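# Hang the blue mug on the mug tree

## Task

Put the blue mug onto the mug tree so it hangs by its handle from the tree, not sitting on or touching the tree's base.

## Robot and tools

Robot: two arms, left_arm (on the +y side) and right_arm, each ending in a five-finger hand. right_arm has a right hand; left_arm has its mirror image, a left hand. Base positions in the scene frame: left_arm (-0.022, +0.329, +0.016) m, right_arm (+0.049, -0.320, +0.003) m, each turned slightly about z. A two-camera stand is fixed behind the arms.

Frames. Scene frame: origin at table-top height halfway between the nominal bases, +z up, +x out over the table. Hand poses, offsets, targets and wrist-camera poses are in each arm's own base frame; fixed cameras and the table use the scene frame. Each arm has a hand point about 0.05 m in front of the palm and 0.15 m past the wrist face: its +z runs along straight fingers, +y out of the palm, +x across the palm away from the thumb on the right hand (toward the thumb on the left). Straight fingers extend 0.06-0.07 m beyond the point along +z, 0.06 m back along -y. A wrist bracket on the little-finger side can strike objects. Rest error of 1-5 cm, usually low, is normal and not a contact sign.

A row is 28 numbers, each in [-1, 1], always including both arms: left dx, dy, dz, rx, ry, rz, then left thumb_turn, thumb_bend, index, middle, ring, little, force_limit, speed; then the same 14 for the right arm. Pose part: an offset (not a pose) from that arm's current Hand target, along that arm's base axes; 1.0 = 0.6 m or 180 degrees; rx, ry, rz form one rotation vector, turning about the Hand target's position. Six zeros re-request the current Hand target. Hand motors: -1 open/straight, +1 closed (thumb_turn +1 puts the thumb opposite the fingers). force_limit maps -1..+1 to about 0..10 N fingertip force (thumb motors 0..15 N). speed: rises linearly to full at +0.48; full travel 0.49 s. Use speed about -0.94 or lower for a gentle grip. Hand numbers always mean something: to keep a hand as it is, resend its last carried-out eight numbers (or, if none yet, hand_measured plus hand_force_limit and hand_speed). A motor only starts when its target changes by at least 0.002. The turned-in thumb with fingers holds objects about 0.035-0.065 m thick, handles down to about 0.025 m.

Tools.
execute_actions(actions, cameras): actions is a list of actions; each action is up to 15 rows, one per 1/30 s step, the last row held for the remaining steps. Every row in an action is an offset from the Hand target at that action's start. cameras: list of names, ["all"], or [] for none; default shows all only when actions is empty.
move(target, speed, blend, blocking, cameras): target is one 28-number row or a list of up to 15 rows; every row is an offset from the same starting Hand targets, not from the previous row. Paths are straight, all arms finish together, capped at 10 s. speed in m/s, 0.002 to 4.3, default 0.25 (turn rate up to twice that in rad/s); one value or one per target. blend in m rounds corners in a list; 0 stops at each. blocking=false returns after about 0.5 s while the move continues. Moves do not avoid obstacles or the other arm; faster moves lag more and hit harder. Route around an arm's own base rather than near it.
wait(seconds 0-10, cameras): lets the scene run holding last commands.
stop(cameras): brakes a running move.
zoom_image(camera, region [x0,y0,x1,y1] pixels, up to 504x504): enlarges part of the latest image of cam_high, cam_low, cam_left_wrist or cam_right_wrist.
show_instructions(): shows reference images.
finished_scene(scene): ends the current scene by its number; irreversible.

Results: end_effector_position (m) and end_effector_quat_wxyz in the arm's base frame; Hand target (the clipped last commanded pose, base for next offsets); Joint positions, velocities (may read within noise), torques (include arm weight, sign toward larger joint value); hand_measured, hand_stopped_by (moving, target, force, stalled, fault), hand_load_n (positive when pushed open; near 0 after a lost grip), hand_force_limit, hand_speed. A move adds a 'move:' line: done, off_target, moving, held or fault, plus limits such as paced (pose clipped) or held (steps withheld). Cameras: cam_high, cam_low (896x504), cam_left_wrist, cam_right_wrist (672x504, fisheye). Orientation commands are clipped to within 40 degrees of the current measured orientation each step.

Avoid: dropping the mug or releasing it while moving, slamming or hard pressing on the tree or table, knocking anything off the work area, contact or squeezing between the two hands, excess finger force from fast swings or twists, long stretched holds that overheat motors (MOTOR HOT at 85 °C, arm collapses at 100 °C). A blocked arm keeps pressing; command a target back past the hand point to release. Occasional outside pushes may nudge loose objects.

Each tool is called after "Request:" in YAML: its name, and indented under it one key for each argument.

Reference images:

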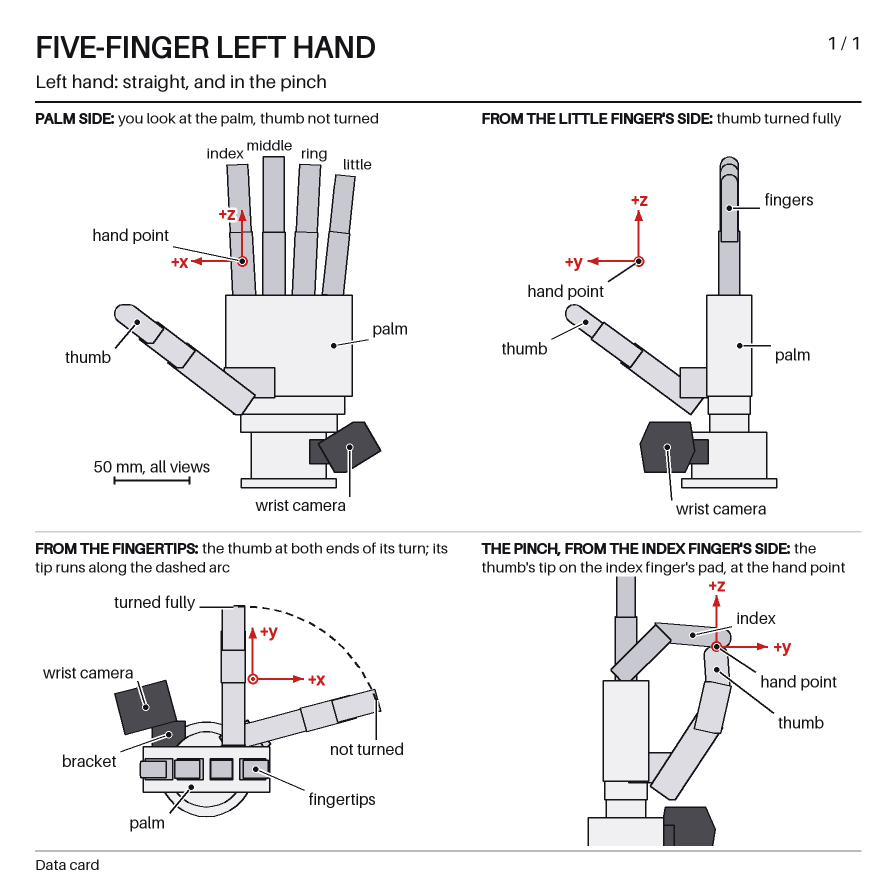

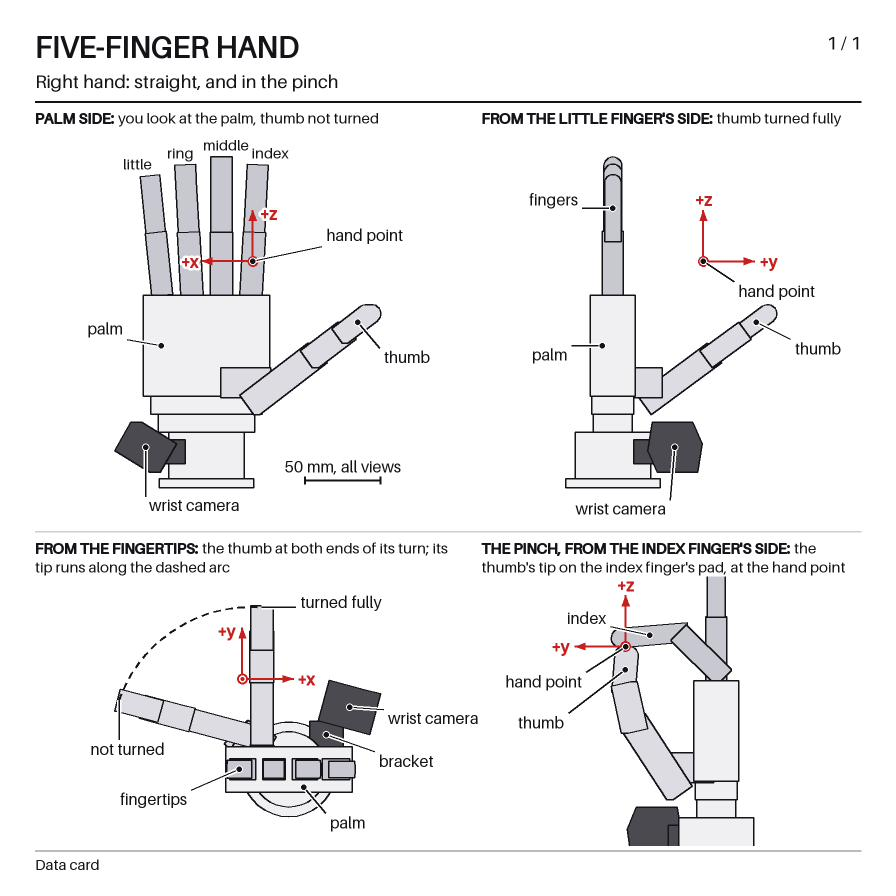

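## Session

Request:
execute_actions:
  actions: []

Request:
zoom_image:
  camera: "cam_high"
  region: [300, 120, 550, 370]

Request:
zoom_image:
  camera: "cam_low"
  region: [440, 180, 600, 300]

Scene clock: 0.00 s.
left_arm: end_effector_position=(+0.4468, +0.1053, +0.2533) hand_measured=(-1.000, -1.000, -1.000, -1.000, -1.000, -1.000) hand_load_n=(+0.0, +0.0, +0.0, +0.0, +0.0, +0.0) hand_stopped_by=(target, target, target, target, target, target) hand_force_limit=0.00 hand_speed=-0.80 end_effector_quat_wxyz=(+0.076, +0.855, -0.507, +0.074) | right_arm: end_effector_position=(+0.2498, +0.5646, +0.2041) hand_measured=(-1.000, -1.000, -1.000, -1.000, -1.000, -1.000) hand_load_n=(+0.0, +0.0, +0.0, +0.0, +0.0, +0.0) hand_stopped_by=(target, target, target, target, target, target) hand_force_limit=0.00 hand_speed=-0.80 end_effector_quat_wxyz=(+0.229, +0.581, +0.757, +0.193)
Joint positions: left_arm=[0.399 1.696 1.722 -1.631 0.21 -0.098] | right_arm=[1.426 1.864 1.67 -1.246 0.596 -2.017]
Joint velocities: within noise
Joint torques (N m): no reading
Motor temperatures (°C): left_arm=[26 34 32 31 28 28] | right_arm=[29 31 30 26 25 30]
Heat: left arm: hottest shoulder 34 °C; right arm: hottest shoulder 31 °C.
Hand target: left_arm +0.4520, +0.1075, +0.2653; +0.062, +0.855, -0.509, +0.085 | right_arm +0.2506, +0.5705, +0.2068; +0.226, +0.582, +0.755, +0.197

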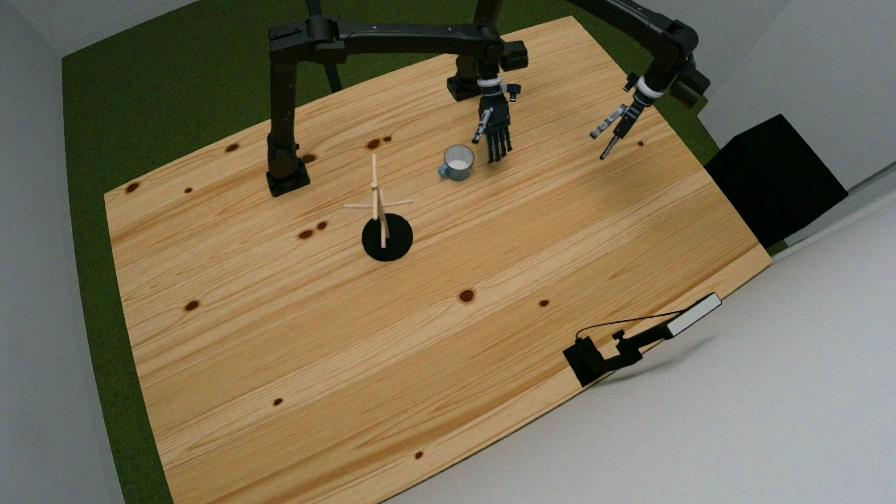

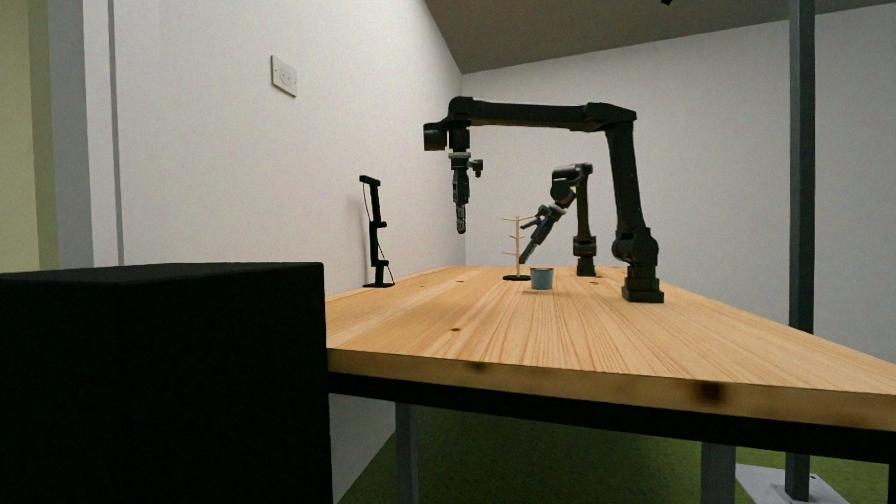

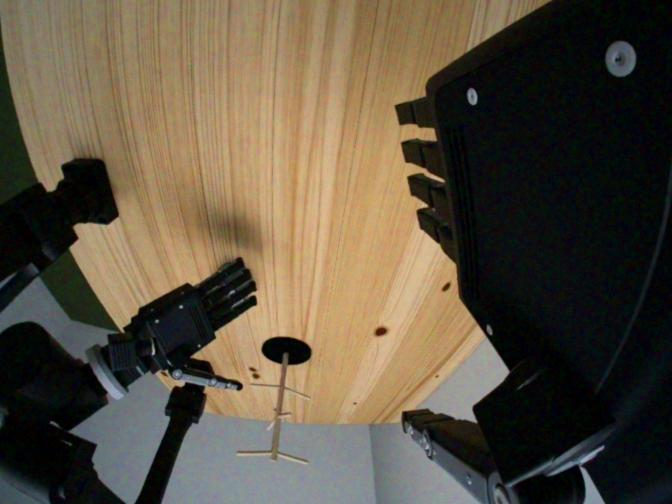

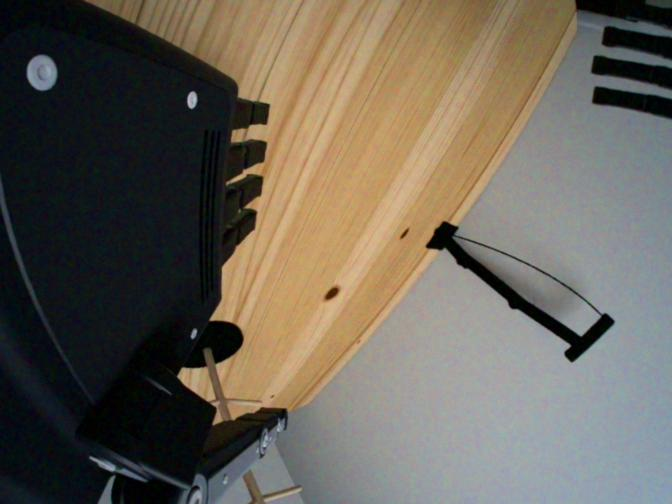

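Scaled by 2.016 from the camera's 896x504 image, which has a finer 1280x720 frame.

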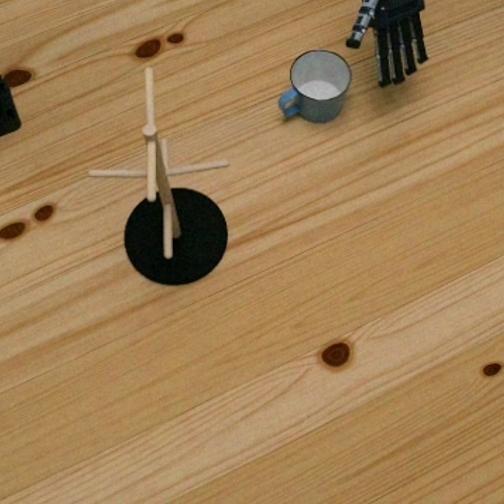

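Scaled by 3.150 from the camera's 896x504 image, which has a finer 1280x720 frame.

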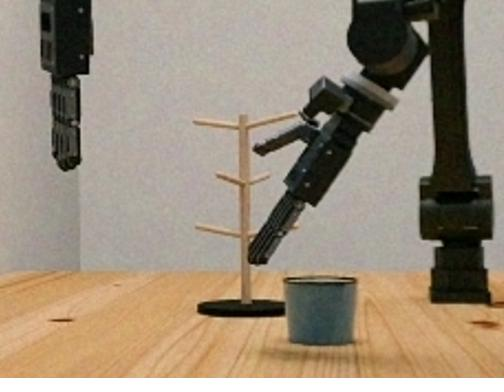

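Request:
move:
  target: [0,0,0,0,0,0,-1,-1,-1,-1,-1,-1,0,-0.8,-0.1393,-0.0842,-0.0113,0.1542,0.1547,-0.5192,1,-1,-0.15,-0.15,0,0,-0.4,0]
  speed: 0.3
  cameras: ["cam_high","cam_low","cam_right_wrist"]

Request:
zoom_image:
  camera: "cam_right_wrist"
  region: [220, 100, 520, 400]

Request:
zoom_image:
  camera: "cam_high"
  region: [340, 120, 500, 270]

Scene clock: 12.93 s.
left_arm: end_effector_position=(+0.4468, +0.1053, +0.2533) hand_measured=(-1.000, -1.000, -1.000, -1.000, -1.000, -1.000) hand_load_n=(-0.5, +0.0, +0.0, +0.0, +0.0, +0.0) hand_stopped_by=(target, target, target, target, target, target) hand_force_limit=0.00 hand_speed=-0.80 end_effector_quat_wxyz=(+0.076, +0.855, -0.507, +0.074) | right_arm: end_effector_position=(+0.1631, +0.5217, +0.1996) hand_measured=(+1.000, -1.000, -0.150, -0.150, +0.000, +0.000) hand_load_n=(+0.0, +0.0, +0.0, +0.0, +0.0, +0.0) hand_stopped_by=(target, target, target, target, target, target) hand_force_limit=-0.40 hand_speed=0.00 end_effector_quat_wxyz=(+0.004, +0.997, +0.081, +0.000)
Joint positions: left_arm=[0.399 1.696 1.722 -1.631 0.21 -0.098] | right_arm=[1.268 1.98 2.022 -1.621 0.002 -0.465]
Joint torques (N m): left_arm=[1.26 -14.45 10.45 0.25 0.32 0.01] | right_arm=[-0.91 -20.13 6.61 0.44 0.01 0.12]
Heat: left arm: hottest shoulder 35 °C; right arm: hottest shoulder 32 °C.
Hand target: left_arm +0.4520, +0.1075, +0.2653; +0.062, +0.855, -0.509, +0.085 | right_arm +0.1671, +0.5199, +0.2001; +0.000, +0.998, +0.069, +0.000
Off the commanded pose: left_arm 0.013 m, 2 deg | right_arm 0.004 m, 1 deg.
move: off_target (left_arm)
Images, in order (width x height): cam_high 896x504, cam_low 896x504, cam_right_wrist 672x504.

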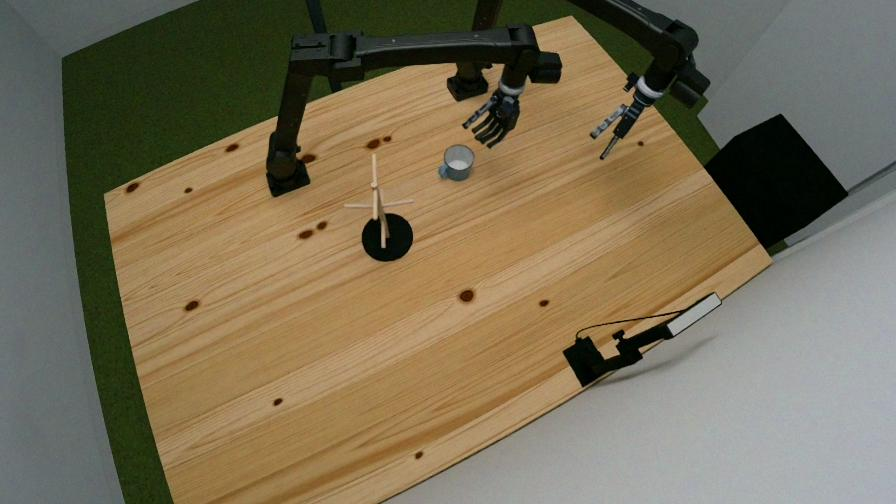

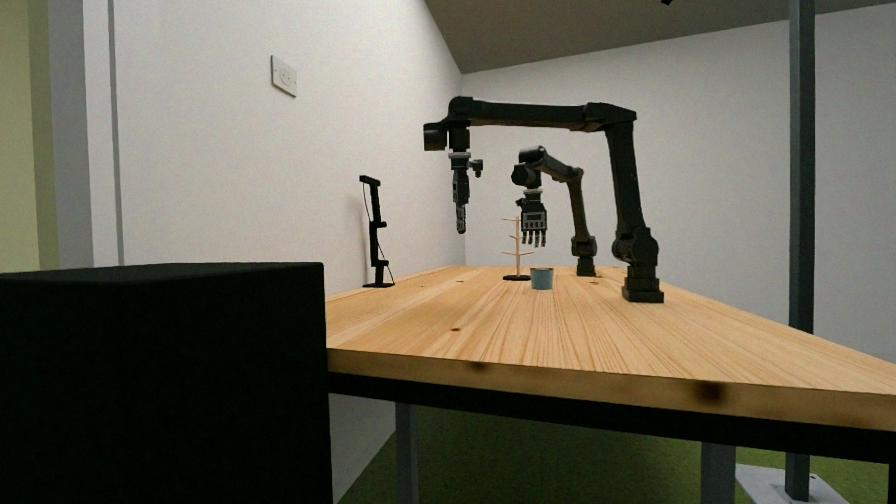

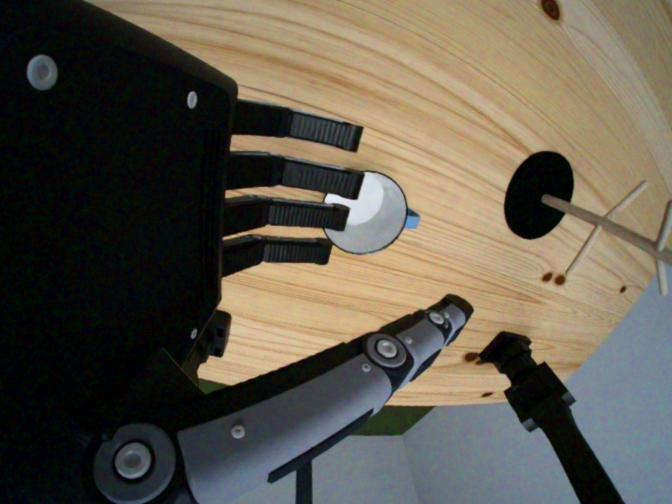

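Scaled by 1.680 from the camera's 672x504 image, which has a finer 960x720 frame.

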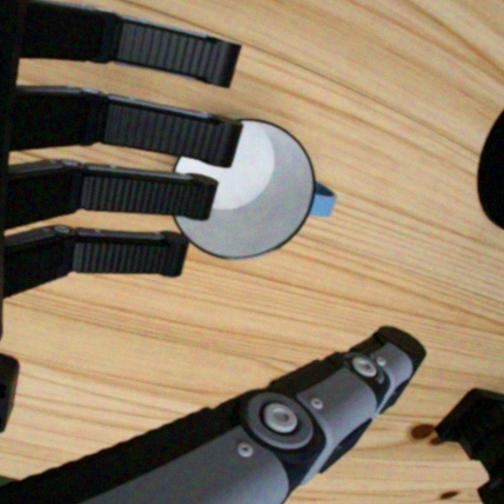

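Scaled by 3.150 from the camera's 896x504 image, which has a finer 1280x720 frame.

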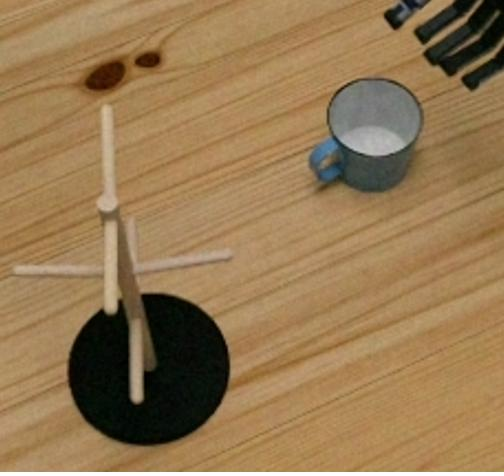

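Request:
move:
  target: [0,0,0,0,0,0,-1,-1,-1,-1,-1,-1,0,-0.8,-0.0227,0.036,-0.1868,0,0,0,1,-1,-0.15,-0.15,0,0,-0.4,0]
  speed: 0.2
  cameras: ["cam_right_wrist"]

Request:
zoom_image:
  camera: "cam_right_wrist"
  region: [220, 100, 520, 400]

Scene clock: 16.60 s.
left_arm: end_effector_position=(+0.4468, +0.1053, +0.2533) hand_measured=(-1.000, -1.000, -1.000, -1.000, -1.000, -1.000) hand_load_n=(+0.0, +0.0, -0.5, +0.0, +0.0, +0.0) hand_stopped_by=(target, target, target, target, target, target) hand_force_limit=0.00 hand_speed=-0.80 end_effector_quat_wxyz=(+0.076, +0.855, -0.507, +0.074) | right_arm: end_effector_position=(+0.1614, +0.5376, +0.0998) hand_measured=(+1.000, -1.000, -0.150, -0.150, +0.000, +0.000) hand_load_n=(+0.0, +0.0, +0.0, +0.0, +0.0, +0.0) hand_stopped_by=(target, target, target, target, target, target) hand_force_limit=-0.40 hand_speed=0.00 end_effector_quat_wxyz=(-0.005, +0.998, +0.069, +0.003)
Joint positions: left_arm=[0.399 1.696 1.722 -1.631 0.21 -0.098] | right_arm=[1.276 2.029 1.842 -1.371 0.002 -0.433]
Joint torques (N m): left_arm=[1.55 -13.92 10.22 0.21 0.3 -0.03] | right_arm=[1.2 -18.08 6.99 0.53 0.01 0.13]
Heat: left arm: hottest shoulder 35 °C; right arm: hottest shoulder 32 °C.
Hand target: left_arm +0.4520, +0.1075, +0.2653; +0.062, +0.855, -0.509, +0.085 | right_arm +0.1534, +0.5415, +0.0879; +0.000, +0.998, +0.070, +0.000
Off the commanded pose: left_arm 0.013 m, 2 deg | right_arm 0.015 m, 1 deg.
move: off_target (left_arm, right_arm)
Images, in order (width x height): cam_right_wrist 672x504.

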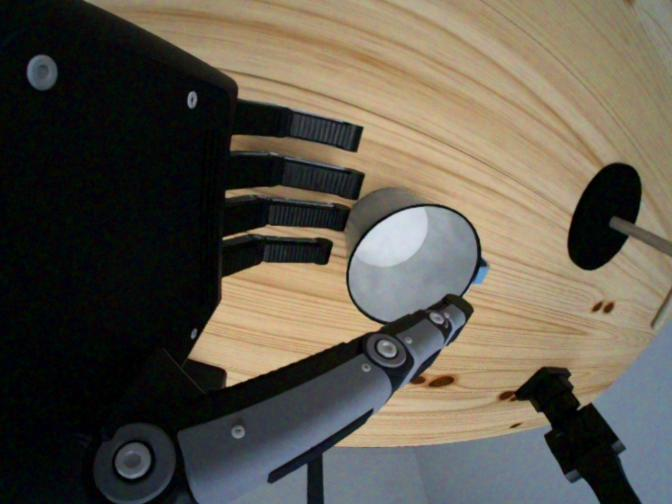

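Scaled by 1.680 from the camera's 672x504 image, which has a finer 960x720 frame.

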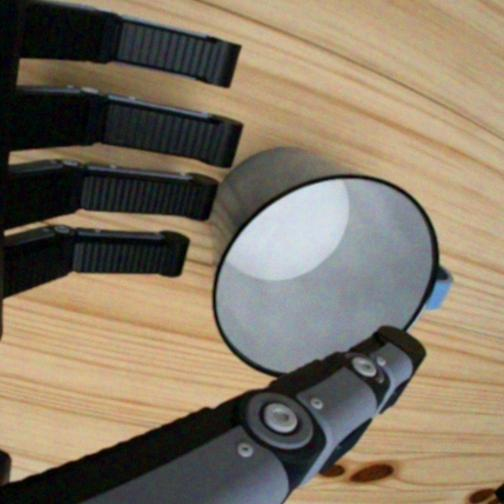

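Request:
move:
  target: [0,0,0,0,0,0,-1,-1,-1,-1,-1,-1,0,-0.8,-0.01,-0.0015,-0.0808,0,0,0,1,-1,-0.15,-0.15,0,0,-0.4,0]
  speed: 0.12
  cameras: ["cam_low","cam_right_wrist"]

Request:
zoom_image:
  camera: "cam_right_wrist"
  region: [220, 100, 580, 400]

Scene clock: 19.33 s.
left_arm: end_effector_position=(+0.4468, +0.1053, +0.2533) hand_measured=(-1.000, -1.000, -1.000, -1.000, -1.000, -1.000) hand_load_n=(+0.0, +0.0, +0.0, +0.0, +0.0, +0.0) hand_stopped_by=(target, target, target, target, target, target) hand_force_limit=0.00 hand_speed=-0.80 end_effector_quat_wxyz=(+0.076, +0.855, -0.507, +0.074) | right_arm: end_effector_position=(+0.1564, +0.5394, +0.0551) hand_measured=(+1.000, -1.000, -0.150, -0.150, +0.000, +0.000) hand_load_n=(+0.0, +0.0, +0.0, +0.0, +0.5, +0.0) hand_stopped_by=(target, target, target, target, target, target) hand_force_limit=-0.40 hand_speed=0.00 end_effector_quat_wxyz=(-0.009, +0.998, +0.069, +0.005)
Joint positions: left_arm=[0.399 1.696 1.722 -1.631 0.21 -0.098] | right_arm=[1.284 2.054 1.762 -1.259 0.002 -0.425]
Joint torques (N m): left_arm=[1.44 -14.62 10.14 0.13 0.29 -0.01] | right_arm=[1.32 -17.73 6.53 0.59 0.01 0.13]
Heat: left arm: hottest shoulder 35 °C; right arm: hottest shoulder 32 °C.
Hand target: left_arm +0.4520, +0.1075, +0.2653; +0.062, +0.855, -0.509, +0.085 | right_arm +0.1474, +0.5406, +0.0393; +0.000, +0.998, +0.070, +0.000
Off the commanded pose: left_arm 0.013 m, 2 deg | right_arm 0.018 m, 1 deg.
move: off_target (left_arm, right_arm)
Images, in order (width x height): cam_low 896x504, cam_right_wrist 672x504.

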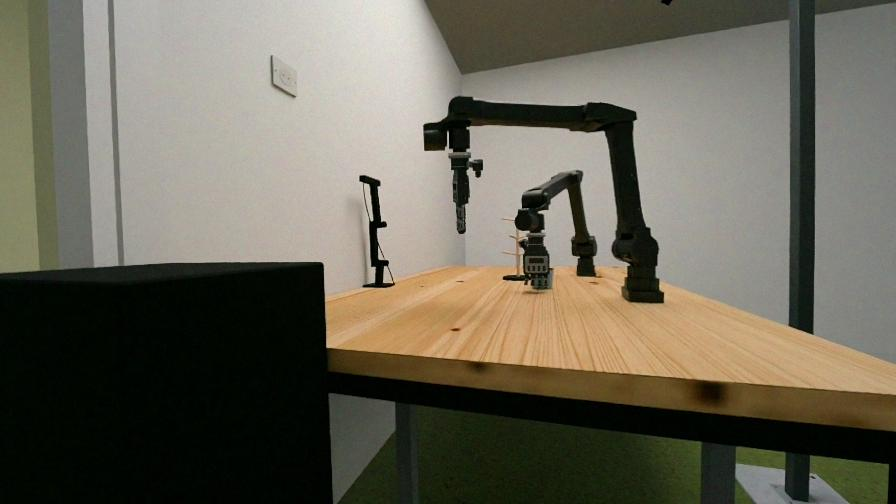

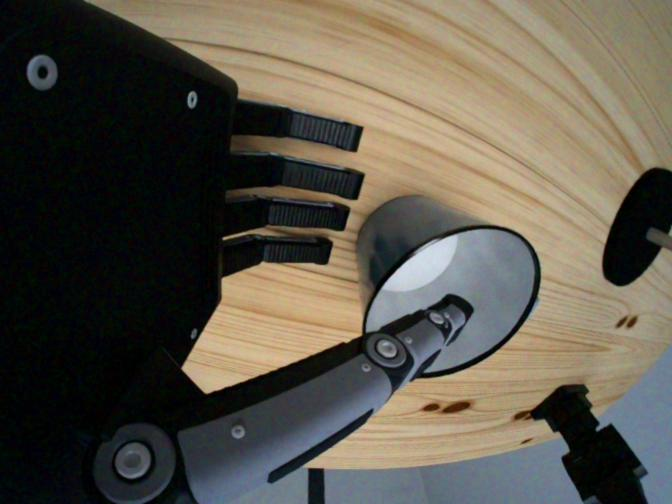

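Scaled by 1.400 from the camera's 672x504 image, which has a finer 960x720 frame.

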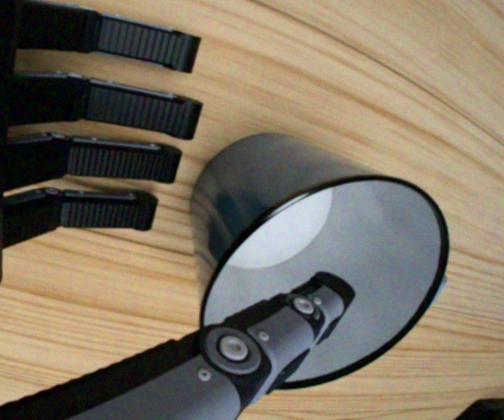

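Request:
move:
  target: [0,0,0,0,0,0,-1,-1,-1,-1,-1,-1,0,-0.8,0,-0.005,-0.01,0,0,0,1,-1,-0.15,-0.15,0,0,-0.4,0]
  speed: 0.12

Scene clock: 20.80 s.
left_arm: end_effector_position=(+0.4468, +0.1053, +0.2533) hand_measured=(-1.000, -1.000, -1.000, -1.000, -1.000, -1.000) hand_load_n=(+0.0, +0.0, +0.0, +0.0, +0.5, +0.0) hand_stopped_by=(target, target, target, target, target, target) hand_force_limit=0.00 hand_speed=-0.80 end_effector_quat_wxyz=(+0.076, +0.855, -0.507, +0.074) | right_arm: end_effector_position=(+0.1558, +0.5376, +0.0494) hand_measured=(+1.000, -1.000, -0.150, -0.150, +0.000, +0.000) hand_load_n=(+0.0, -0.5, +0.0, -0.5, +0.0, +0.0) hand_stopped_by=(target, target, target, target, target, target) hand_force_limit=-0.40 hand_speed=0.00 end_effector_quat_wxyz=(-0.009, +0.998, +0.069, +0.005)
Joint positions: left_arm=[0.399 1.696 1.722 -1.631 0.21 -0.098] | right_arm=[1.284 2.054 1.746 -1.243 0.002 -0.424]
Joint torques (N m): left_arm=[1.55 -14.27 10.14 0.2 0.32 -0.02] | right_arm=[1.2 -17.96 6.23 0.61 0.01 0.11]
Heat: left arm: hottest shoulder 35 °C; right arm: hottest shoulder 32 °C.
Hand target: left_arm +0.4520, +0.1075, +0.2653; +0.062, +0.855, -0.509, +0.085 | right_arm +0.1474, +0.5376, +0.0333; +0.000, +0.998, +0.069, +0.000
Off the commanded pose: left_arm 0.013 m, 2 deg | right_arm 0.018 m, 1 deg.
move: off_target (left_arm, right_arm)

Request:
move:
  target: [0,0,0,0,0,0,-1,-1,-1,-1,-1,-1,0,-0.8,0,0,0,0,0,0,1,0.2,0.37,0.15,0,0,-0.4,-0.9]
  speed: 0.1
  cameras: ["cam_right_wrist"]

Request:
zoom_image:
  camera: "cam_right_wrist"
  region: [280, 150, 580, 400]

Scene clock: 26.77 s.
left_arm: end_effector_position=(+0.4468, +0.1053, +0.2533) hand_measured=(-1.000, -1.000, -1.000, -1.000, -1.000, -1.000) hand_load_n=(+0.0, +0.0, +0.0, +0.0, +0.0, +0.0) hand_stopped_by=(target, target, target, target, target, target) hand_force_limit=0.00 hand_speed=-0.80 end_effector_quat_wxyz=(+0.076, +0.855, -0.507, +0.074) | right_arm: end_effector_position=(+0.1562, +0.5398, +0.0489) hand_measured=(+1.000, -0.312, +0.370, +0.150, +0.000, +0.000) hand_load_n=(+0.5, +5.0, +4.0, +1.5, +0.0, +0.0) hand_stopped_by=(target, force, target, target, target, target) hand_force_limit=-0.40 hand_speed=-0.90 end_effector_quat_wxyz=(-0.013, +0.998, +0.069, +0.005)
Joint positions: left_arm=[0.399 1.696 1.722 -1.631 0.21 -0.098] | right_arm=[1.284 2.054 1.746 -1.235 0.001 -0.424]
Joint torques (N m): left_arm=[0.91 -14.45 10.26 0.17 0.31 -0.01] | right_arm=[1.14 -18.02 6.23 0.34 0.07 0.11]
Heat: left arm: hottest shoulder 35 °C; right arm: hottest shoulder 32 °C.
Hand target: left_arm +0.4520, +0.1075, +0.2653; +0.062, +0.855, -0.509, +0.085 | right_arm +0.1475, +0.5375, +0.0333; +0.001, +0.998, +0.069, +0.000
Off the commanded pose: left_arm 0.013 m, 2 deg | right_arm 0.018 m, 2 deg.
move: moving (right_arm; no rest 5 s after the path's end), off_target (left_arm)
Images, in order (width x height): cam_right_wrist 672x504.

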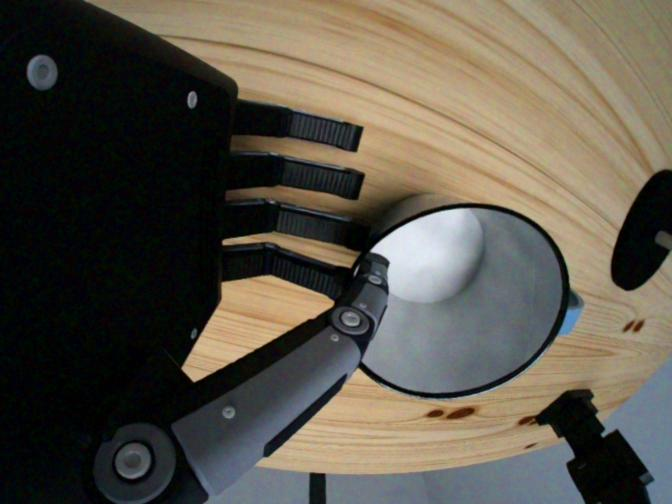

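Scaled by 1.680 from the camera's 672x504 image, which has a finer 960x720 frame.

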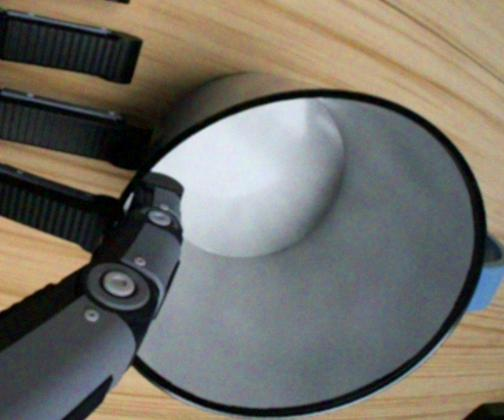

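Request:
move:
  target: [0,0,0,0,0,0,-1,-1,-1,-1,-1,-1,0,-0.8,0,0,0.1445,0,0,0,1,0.2,0.37,0.15,0,0,-0.4,-0.9]
  speed: 0.1
  cameras: ["cam_low","cam_right_wrist"]

Scene clock: 33.47 s.
left_arm: end_effector_position=(+0.4468, +0.1053, +0.2533) hand_measured=(-1.000, -1.000, -1.000, -1.000, -1.000, -1.000) hand_load_n=(+0.0, +0.0, +0.0, +0.0, +0.0, +0.0) hand_stopped_by=(target, target, target, target, target, target) hand_force_limit=0.00 hand_speed=-0.80 end_effector_quat_wxyz=(+0.076, +0.855, -0.507, +0.074) | right_arm: end_effector_position=(+0.1509, +0.5225, +0.0999) hand_measured=(+1.000, -0.312, +0.370, +0.150, +0.000, +0.000) hand_load_n=(+0.0, +5.0, +4.0, +2.0, +0.0, +0.5) hand_stopped_by=(target, force, target, target, target, target) hand_force_limit=-0.40 hand_speed=-0.90 end_effector_quat_wxyz=(+0.020, +0.997, +0.069, -0.007)
Joint positions: left_arm=[0.399 1.696 1.722 -1.631 0.21 -0.098] | right_arm=[1.284 2.024 1.823 -1.413 0 -0.424]
Joint torques (N m): left_arm=[1.08 -14.33 10.36 0.24 0.28 0] | right_arm=[1.2 -20.42 10.39 -0.36 0.07 0.11]
Heat: left arm: hottest shoulder 35 °C; right arm: hottest elbow 33 °C.
Hand target: left_arm +0.4520, +0.1075, +0.2653; +0.062, +0.855, -0.509, +0.085 | right_arm +0.1476, +0.5376, +0.1201; +0.000, +0.998, +0.069, +0.000
Off the commanded pose: left_arm 0.013 m, 2 deg | right_arm 0.025 m, 2 deg.
move: off_target (left_arm, right_arm)
Images, in order (width x height): cam_low 896x504, cam_right_wrist 672x504.

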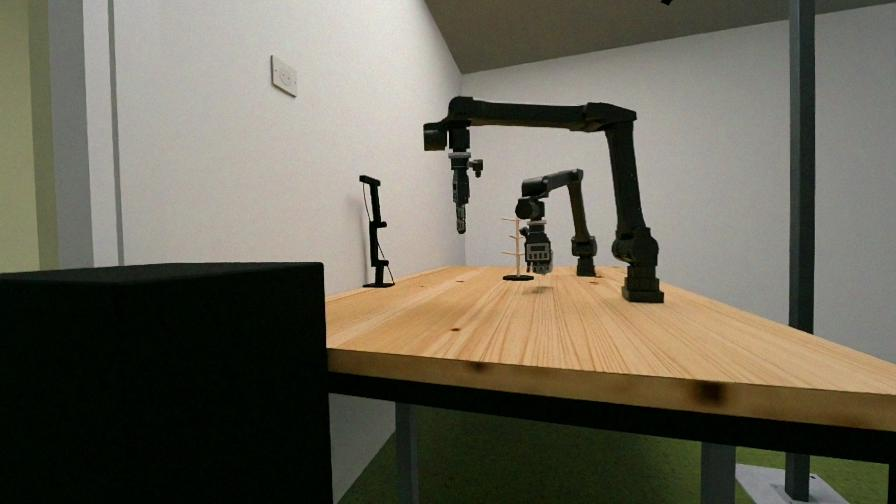

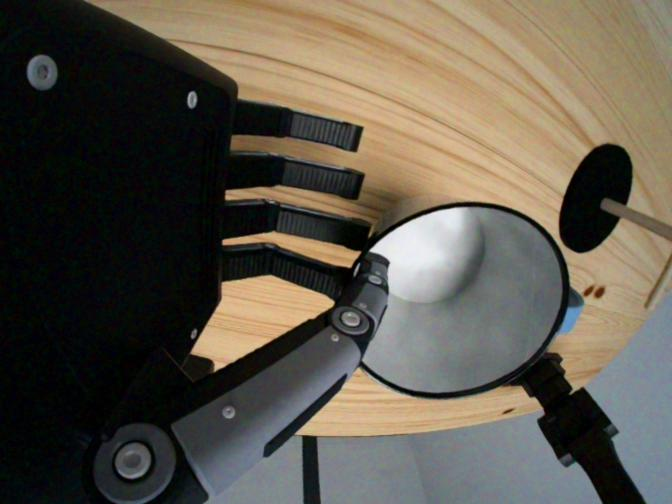

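Request:
move:
  target:
    - [0,0,0,0,0,0,-1,-1,-1,-1,-1,-1,0,-0.8,0.4957,-0.1543,0.1832,0,0,-0.1,1,0.2,0.37,0.15,0,0,-0.4,-0.9]
    - [0,0,0,0,0,0,-1,-1,-1,-1,-1,-1,0,-0.8,0.5157,-0.4343,0.3032,0,0,-0.15,1,0.2,0.37,0.15,0,0,-0.4,-0.9]
  speed: [0.2,0.15]
  blend: [0.04,0]
  cameras: ["cam_high","cam_low","cam_right_wrist"]

Request:
zoom_image:
  camera: "cam_high"
  region: [330, 140, 450, 260]

Request:
zoom_image:
  camera: "cam_low"
  region: [465, 190, 555, 250]

Scene clock: 38.23 s.
left_arm: end_effector_position=(+0.4468, +0.1053, +0.2533) hand_measured=(-1.000, -1.000, -1.000, -1.000, -1.000, -1.000) hand_load_n=(+0.0, +0.0, +0.0, +0.0, +0.0, +0.0) hand_stopped_by=(target, target, target, target, target, target) hand_force_limit=0.00 hand_speed=-0.80 end_effector_quat_wxyz=(+0.076, +0.855, -0.507, +0.074) | right_arm: end_effector_position=(+0.4592, +0.2835, +0.2947) hand_measured=(+1.000, -0.312, +0.370, +0.150, +0.000, +0.000) hand_load_n=(+0.0, +5.0, +4.5, +1.5, +0.0, +0.5) hand_stopped_by=(target, force, target, target, target, target) hand_force_limit=-0.40 hand_speed=-0.90 end_effector_quat_wxyz=(-0.053, +0.983, -0.168, +0.057)
Joint positions: left_arm=[0.399 1.696 1.722 -1.631 0.21 -0.098] | right_arm=[0.576 1.856 2.107 -1.666 -0.001 -0.655]
Joint torques (N m): left_arm=[1.44 -14.04 10.19 0.31 0.32 -0.02] | right_arm=[-0.32 -19.02 7.08 0.08 0.24 -0.13]
Heat: left arm: hottest shoulder 35 °C; right arm: hottest elbow 33 °C.
Hand target: left_arm +0.4520, +0.1075, +0.2653; +0.062, +0.855, -0.509, +0.085 | right_arm +0.4570, +0.2770, +0.3020; +0.000, +0.986, -0.165, +0.000
Off the commanded pose: left_arm 0.013 m, 2 deg | right_arm 0.010 m, 9 deg.
joint sent to its limit (right arm) — joint 4 (wrist pitch), lower limit. The joint targets are off in orientation, not in position.
move: off_target (left_arm, right_arm)
Images, in order (width x height): cam_high 896x504, cam_low 896x504, cam_right_wrist 672x504.

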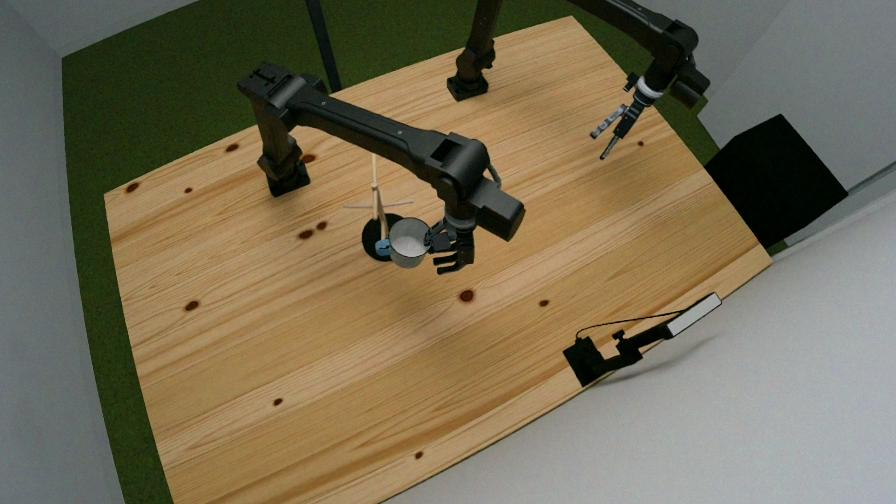

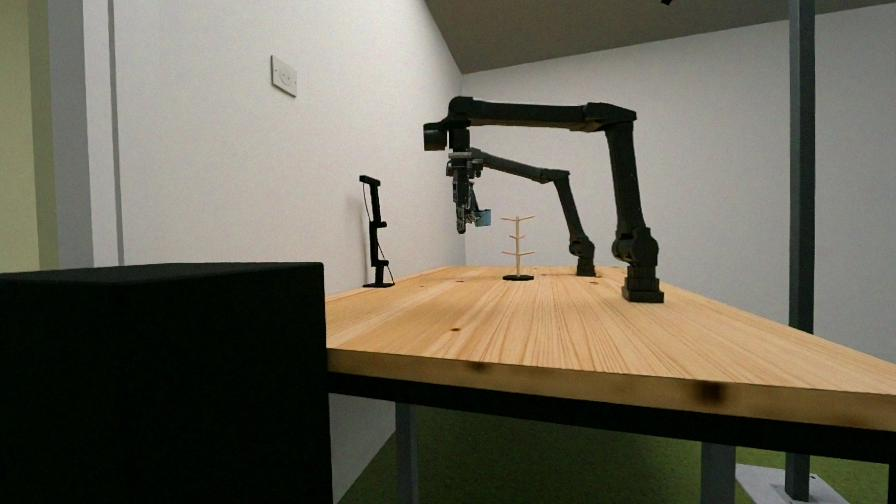

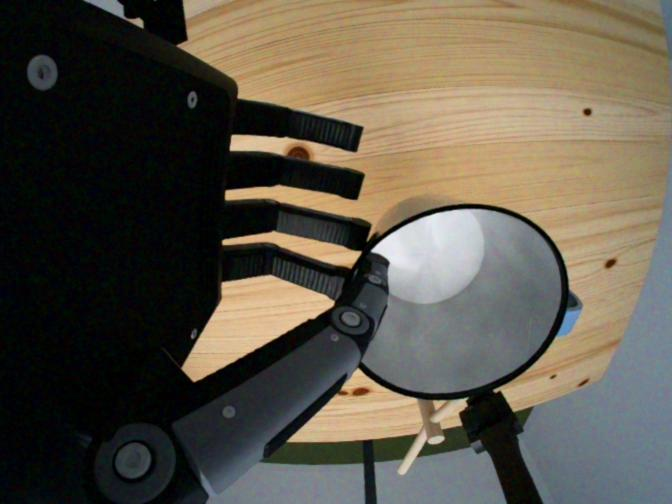

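Scaled by 4.200 from the camera's 896x504 image, which has a finer 1280x720 frame.

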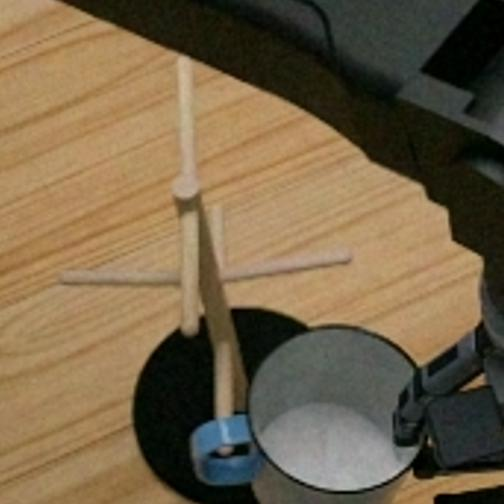

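Scaled by 5.600 from the camera's 896x504 image, which has a finer 1280x720 frame.

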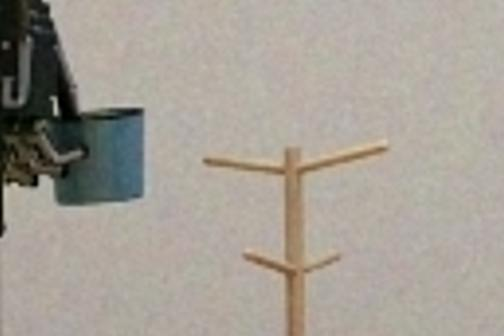

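Request:
move:
  target: [0,0,0,0,0,0,-1,-1,-1,-1,-1,-1,0,-0.8,-0.083,0.014,-0.0238,0,0,0,1,0.2,0.37,0.15,0,0,-0.4,-0.9]
  speed: 0.08
  cameras: ["cam_high","cam_low"]

Request:
zoom_image:
  camera: "cam_high"
  region: [340, 165, 420, 245]

Request:
zoom_image:
  camera: "cam_low"
  region: [475, 195, 545, 245]

Scene clock: 45.67 s.
left_arm: end_effector_position=(+0.4468, +0.1053, +0.2533) hand_measured=(-1.000, -1.000, -1.000, -1.000, -1.000, -1.000) hand_load_n=(+0.0, +0.0, +0.0, +0.0, +0.0, +0.0) hand_stopped_by=(target, target, target, target, target, target) hand_force_limit=0.00 hand_speed=-0.80 end_effector_quat_wxyz=(+0.076, +0.855, -0.507, +0.074) | right_arm: end_effector_position=(+0.4164, +0.2839, +0.2776) hand_measured=(+1.000, -0.312, +0.370, +0.150, +0.000, +0.000) hand_load_n=(+0.0, +5.0, +4.5, +1.5, +0.0, +0.0) hand_stopped_by=(target, force, target, target, target, target) hand_force_limit=-0.40 hand_speed=-0.90 end_effector_quat_wxyz=(-0.028, +0.986, -0.165, +0.028)
Joint positions: left_arm=[0.399 1.696 1.722 -1.631 0.21 -0.098] | right_arm=[0.619 1.798 1.972 -1.666 0 -0.621]
Joint torques (N m): left_arm=[1.38 -14.21 10.35 0.18 0.36 -0.05] | right_arm=[1.08 -18.67 6.98 -0.05 0.2 0.13]
Heat: left arm: hottest shoulder 36 °C; right arm: hottest shoulder 33 °C.
Hand target: left_arm +0.4520, +0.1075, +0.2653; +0.062, +0.855, -0.509, +0.085 | right_arm +0.4072, +0.2855, +0.2878; +0.000, +0.986, -0.165, +0.000
Off the commanded pose: left_arm 0.013 m, 2 deg | right_arm 0.014 m, 5 deg.
joint sent to its limit (right arm) — joint 4 (wrist pitch), lower limit. The joint targets are off in orientation, not in position.
move: off_target (left_arm, right_arm)
Images, in order (width x height): cam_high 896x504, cam_low 896x504.

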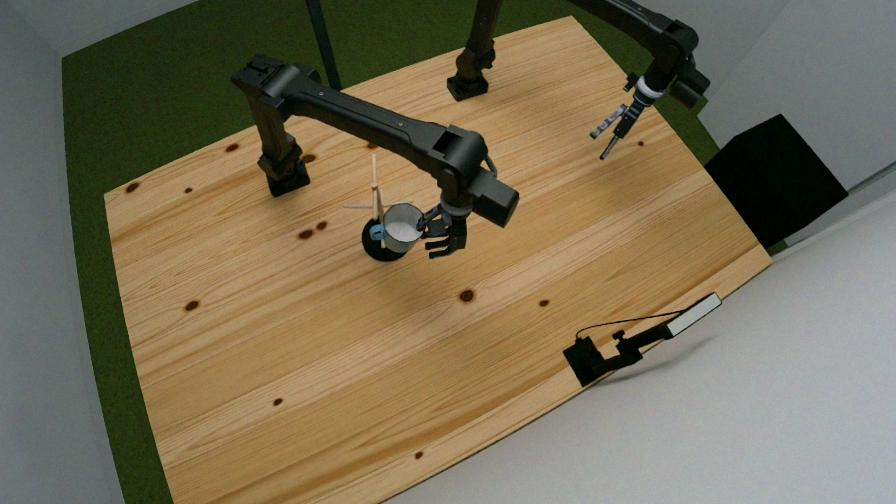

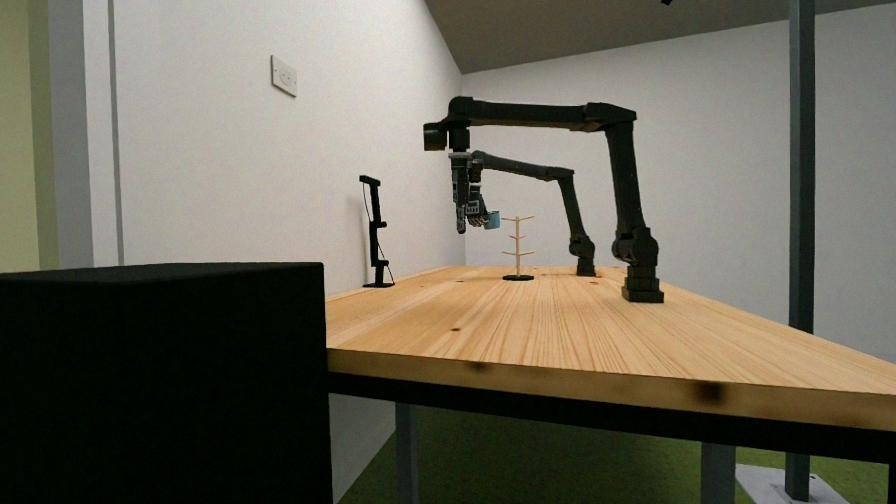

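Scaled by 6.300 from the camera's 896x504 image, which has a finer 1280x720 frame.

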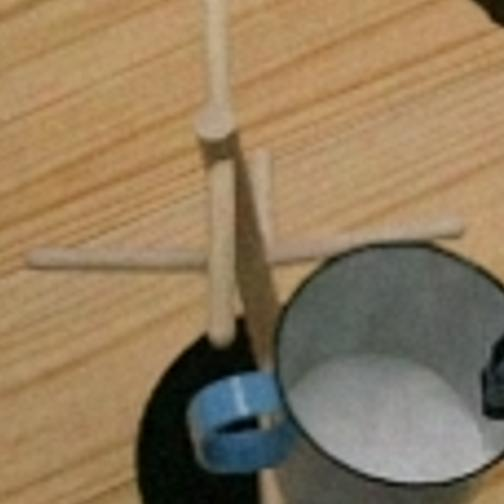

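Scaled by 7.200 from the camera's 896x504 image, which has a finer 1280x720 frame.

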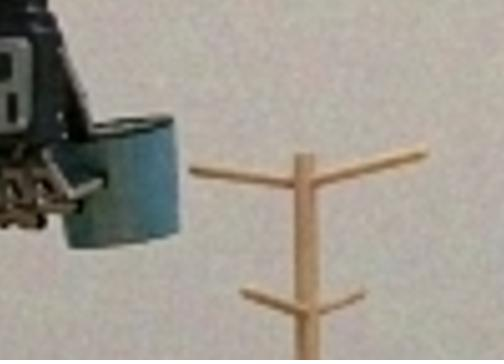

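Request:
move:
  target: [0,0,0,0,0,0,-1,-1,-1,-1,-1,-1,0,-0.8,-0.0592,0.0125,-0.01,0,0,0,1,0.2,0.37,0.15,0,0,-0.4,-0.9]
  speed: 0.06
  cameras: ["cam_high","cam_low"]

Request:
zoom_image:
  camera: "cam_high"
  region: [340, 165, 420, 245]

Request:
zoom_image:
  camera: "cam_low"
  region: [475, 195, 545, 245]

Scene clock: 49.40 s.
left_arm: end_effector_position=(+0.4468, +0.1053, +0.2533) hand_measured=(-1.000, -1.000, -1.000, -1.000, -1.000, -1.000) hand_load_n=(+0.0, -0.5, +0.0, +0.0, +0.0, +0.0) hand_stopped_by=(target, target, target, target, target, target) hand_force_limit=0.00 hand_speed=-0.80 end_effector_quat_wxyz=(+0.076, +0.855, -0.507, +0.074) | right_arm: end_effector_position=(+0.3809, +0.2917, +0.2729) hand_measured=(+1.000, -0.312, +0.370, +0.150, +0.000, +0.000) hand_load_n=(+0.0, +5.0, +4.5, +1.5, +0.0, +0.0) hand_stopped_by=(target, force, target, target, target, target) hand_force_limit=-0.40 hand_speed=-0.90 end_effector_quat_wxyz=(-0.016, +0.986, -0.165, +0.015)
Joint positions: left_arm=[0.399 1.696 1.722 -1.631 0.21 -0.098] | right_arm=[0.668 1.752 1.891 -1.666 0 -0.571]
Joint torques (N m): left_arm=[1.14 -14.27 10.33 0.21 0.32 0.02] | right_arm=[1.14 -17.79 6.98 -0.12 0.15 0.13]
Heat: left arm: hottest shoulder 36 °C; right arm: hottest shoulder 33 °C.
Hand target: left_arm +0.4520, +0.1075, +0.2653; +0.062, +0.855, -0.509, +0.085 | right_arm +0.3717, +0.2929, +0.2818; +0.000, +0.986, -0.165, +0.000
Off the commanded pose: left_arm 0.013 m, 2 deg | right_arm 0.013 m, 3 deg.
joint sent to its limit (right arm) — joint 4 (wrist pitch), lower limit. The joint targets are off in orientation, not in position.
move: off_target (left_arm, right_arm)
Images, in order (width x height): cam_high 896x504, cam_low 896x504.

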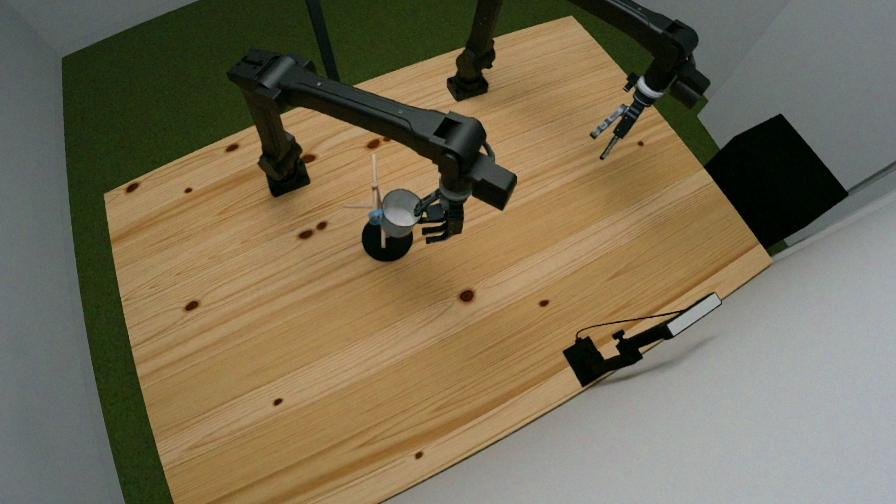

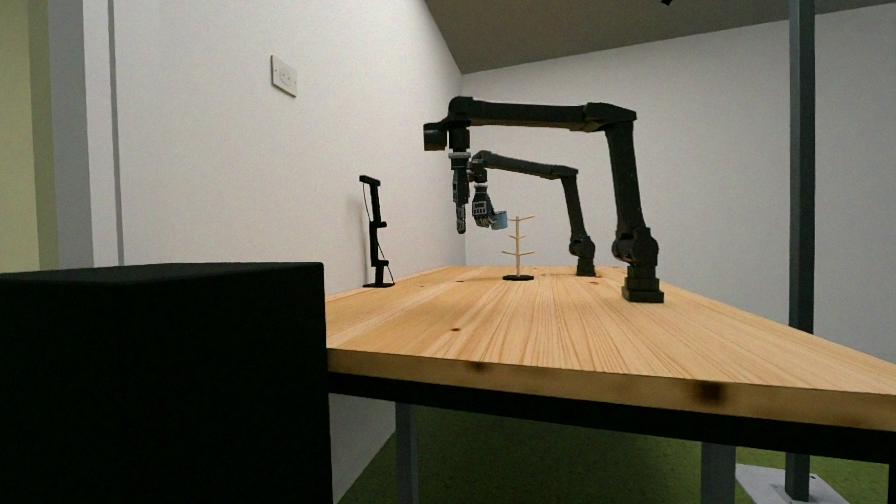

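Scaled by 6.300 from the camera's 896x504 image, which has a finer 1280x720 frame.

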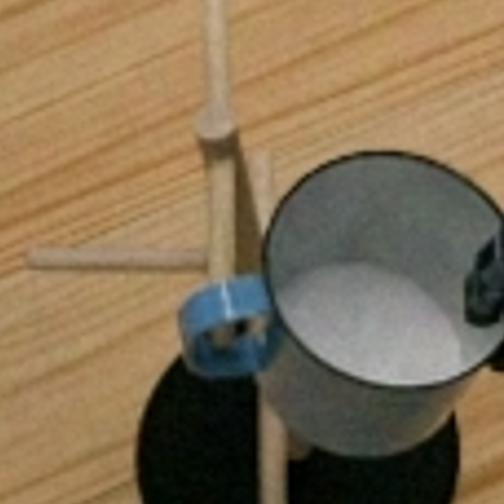

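Scaled by 7.200 from the camera's 896x504 image, which has a finer 1280x720 frame.

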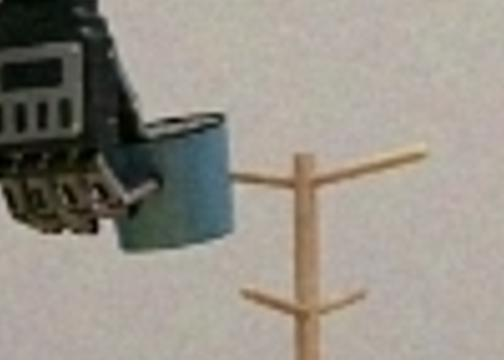

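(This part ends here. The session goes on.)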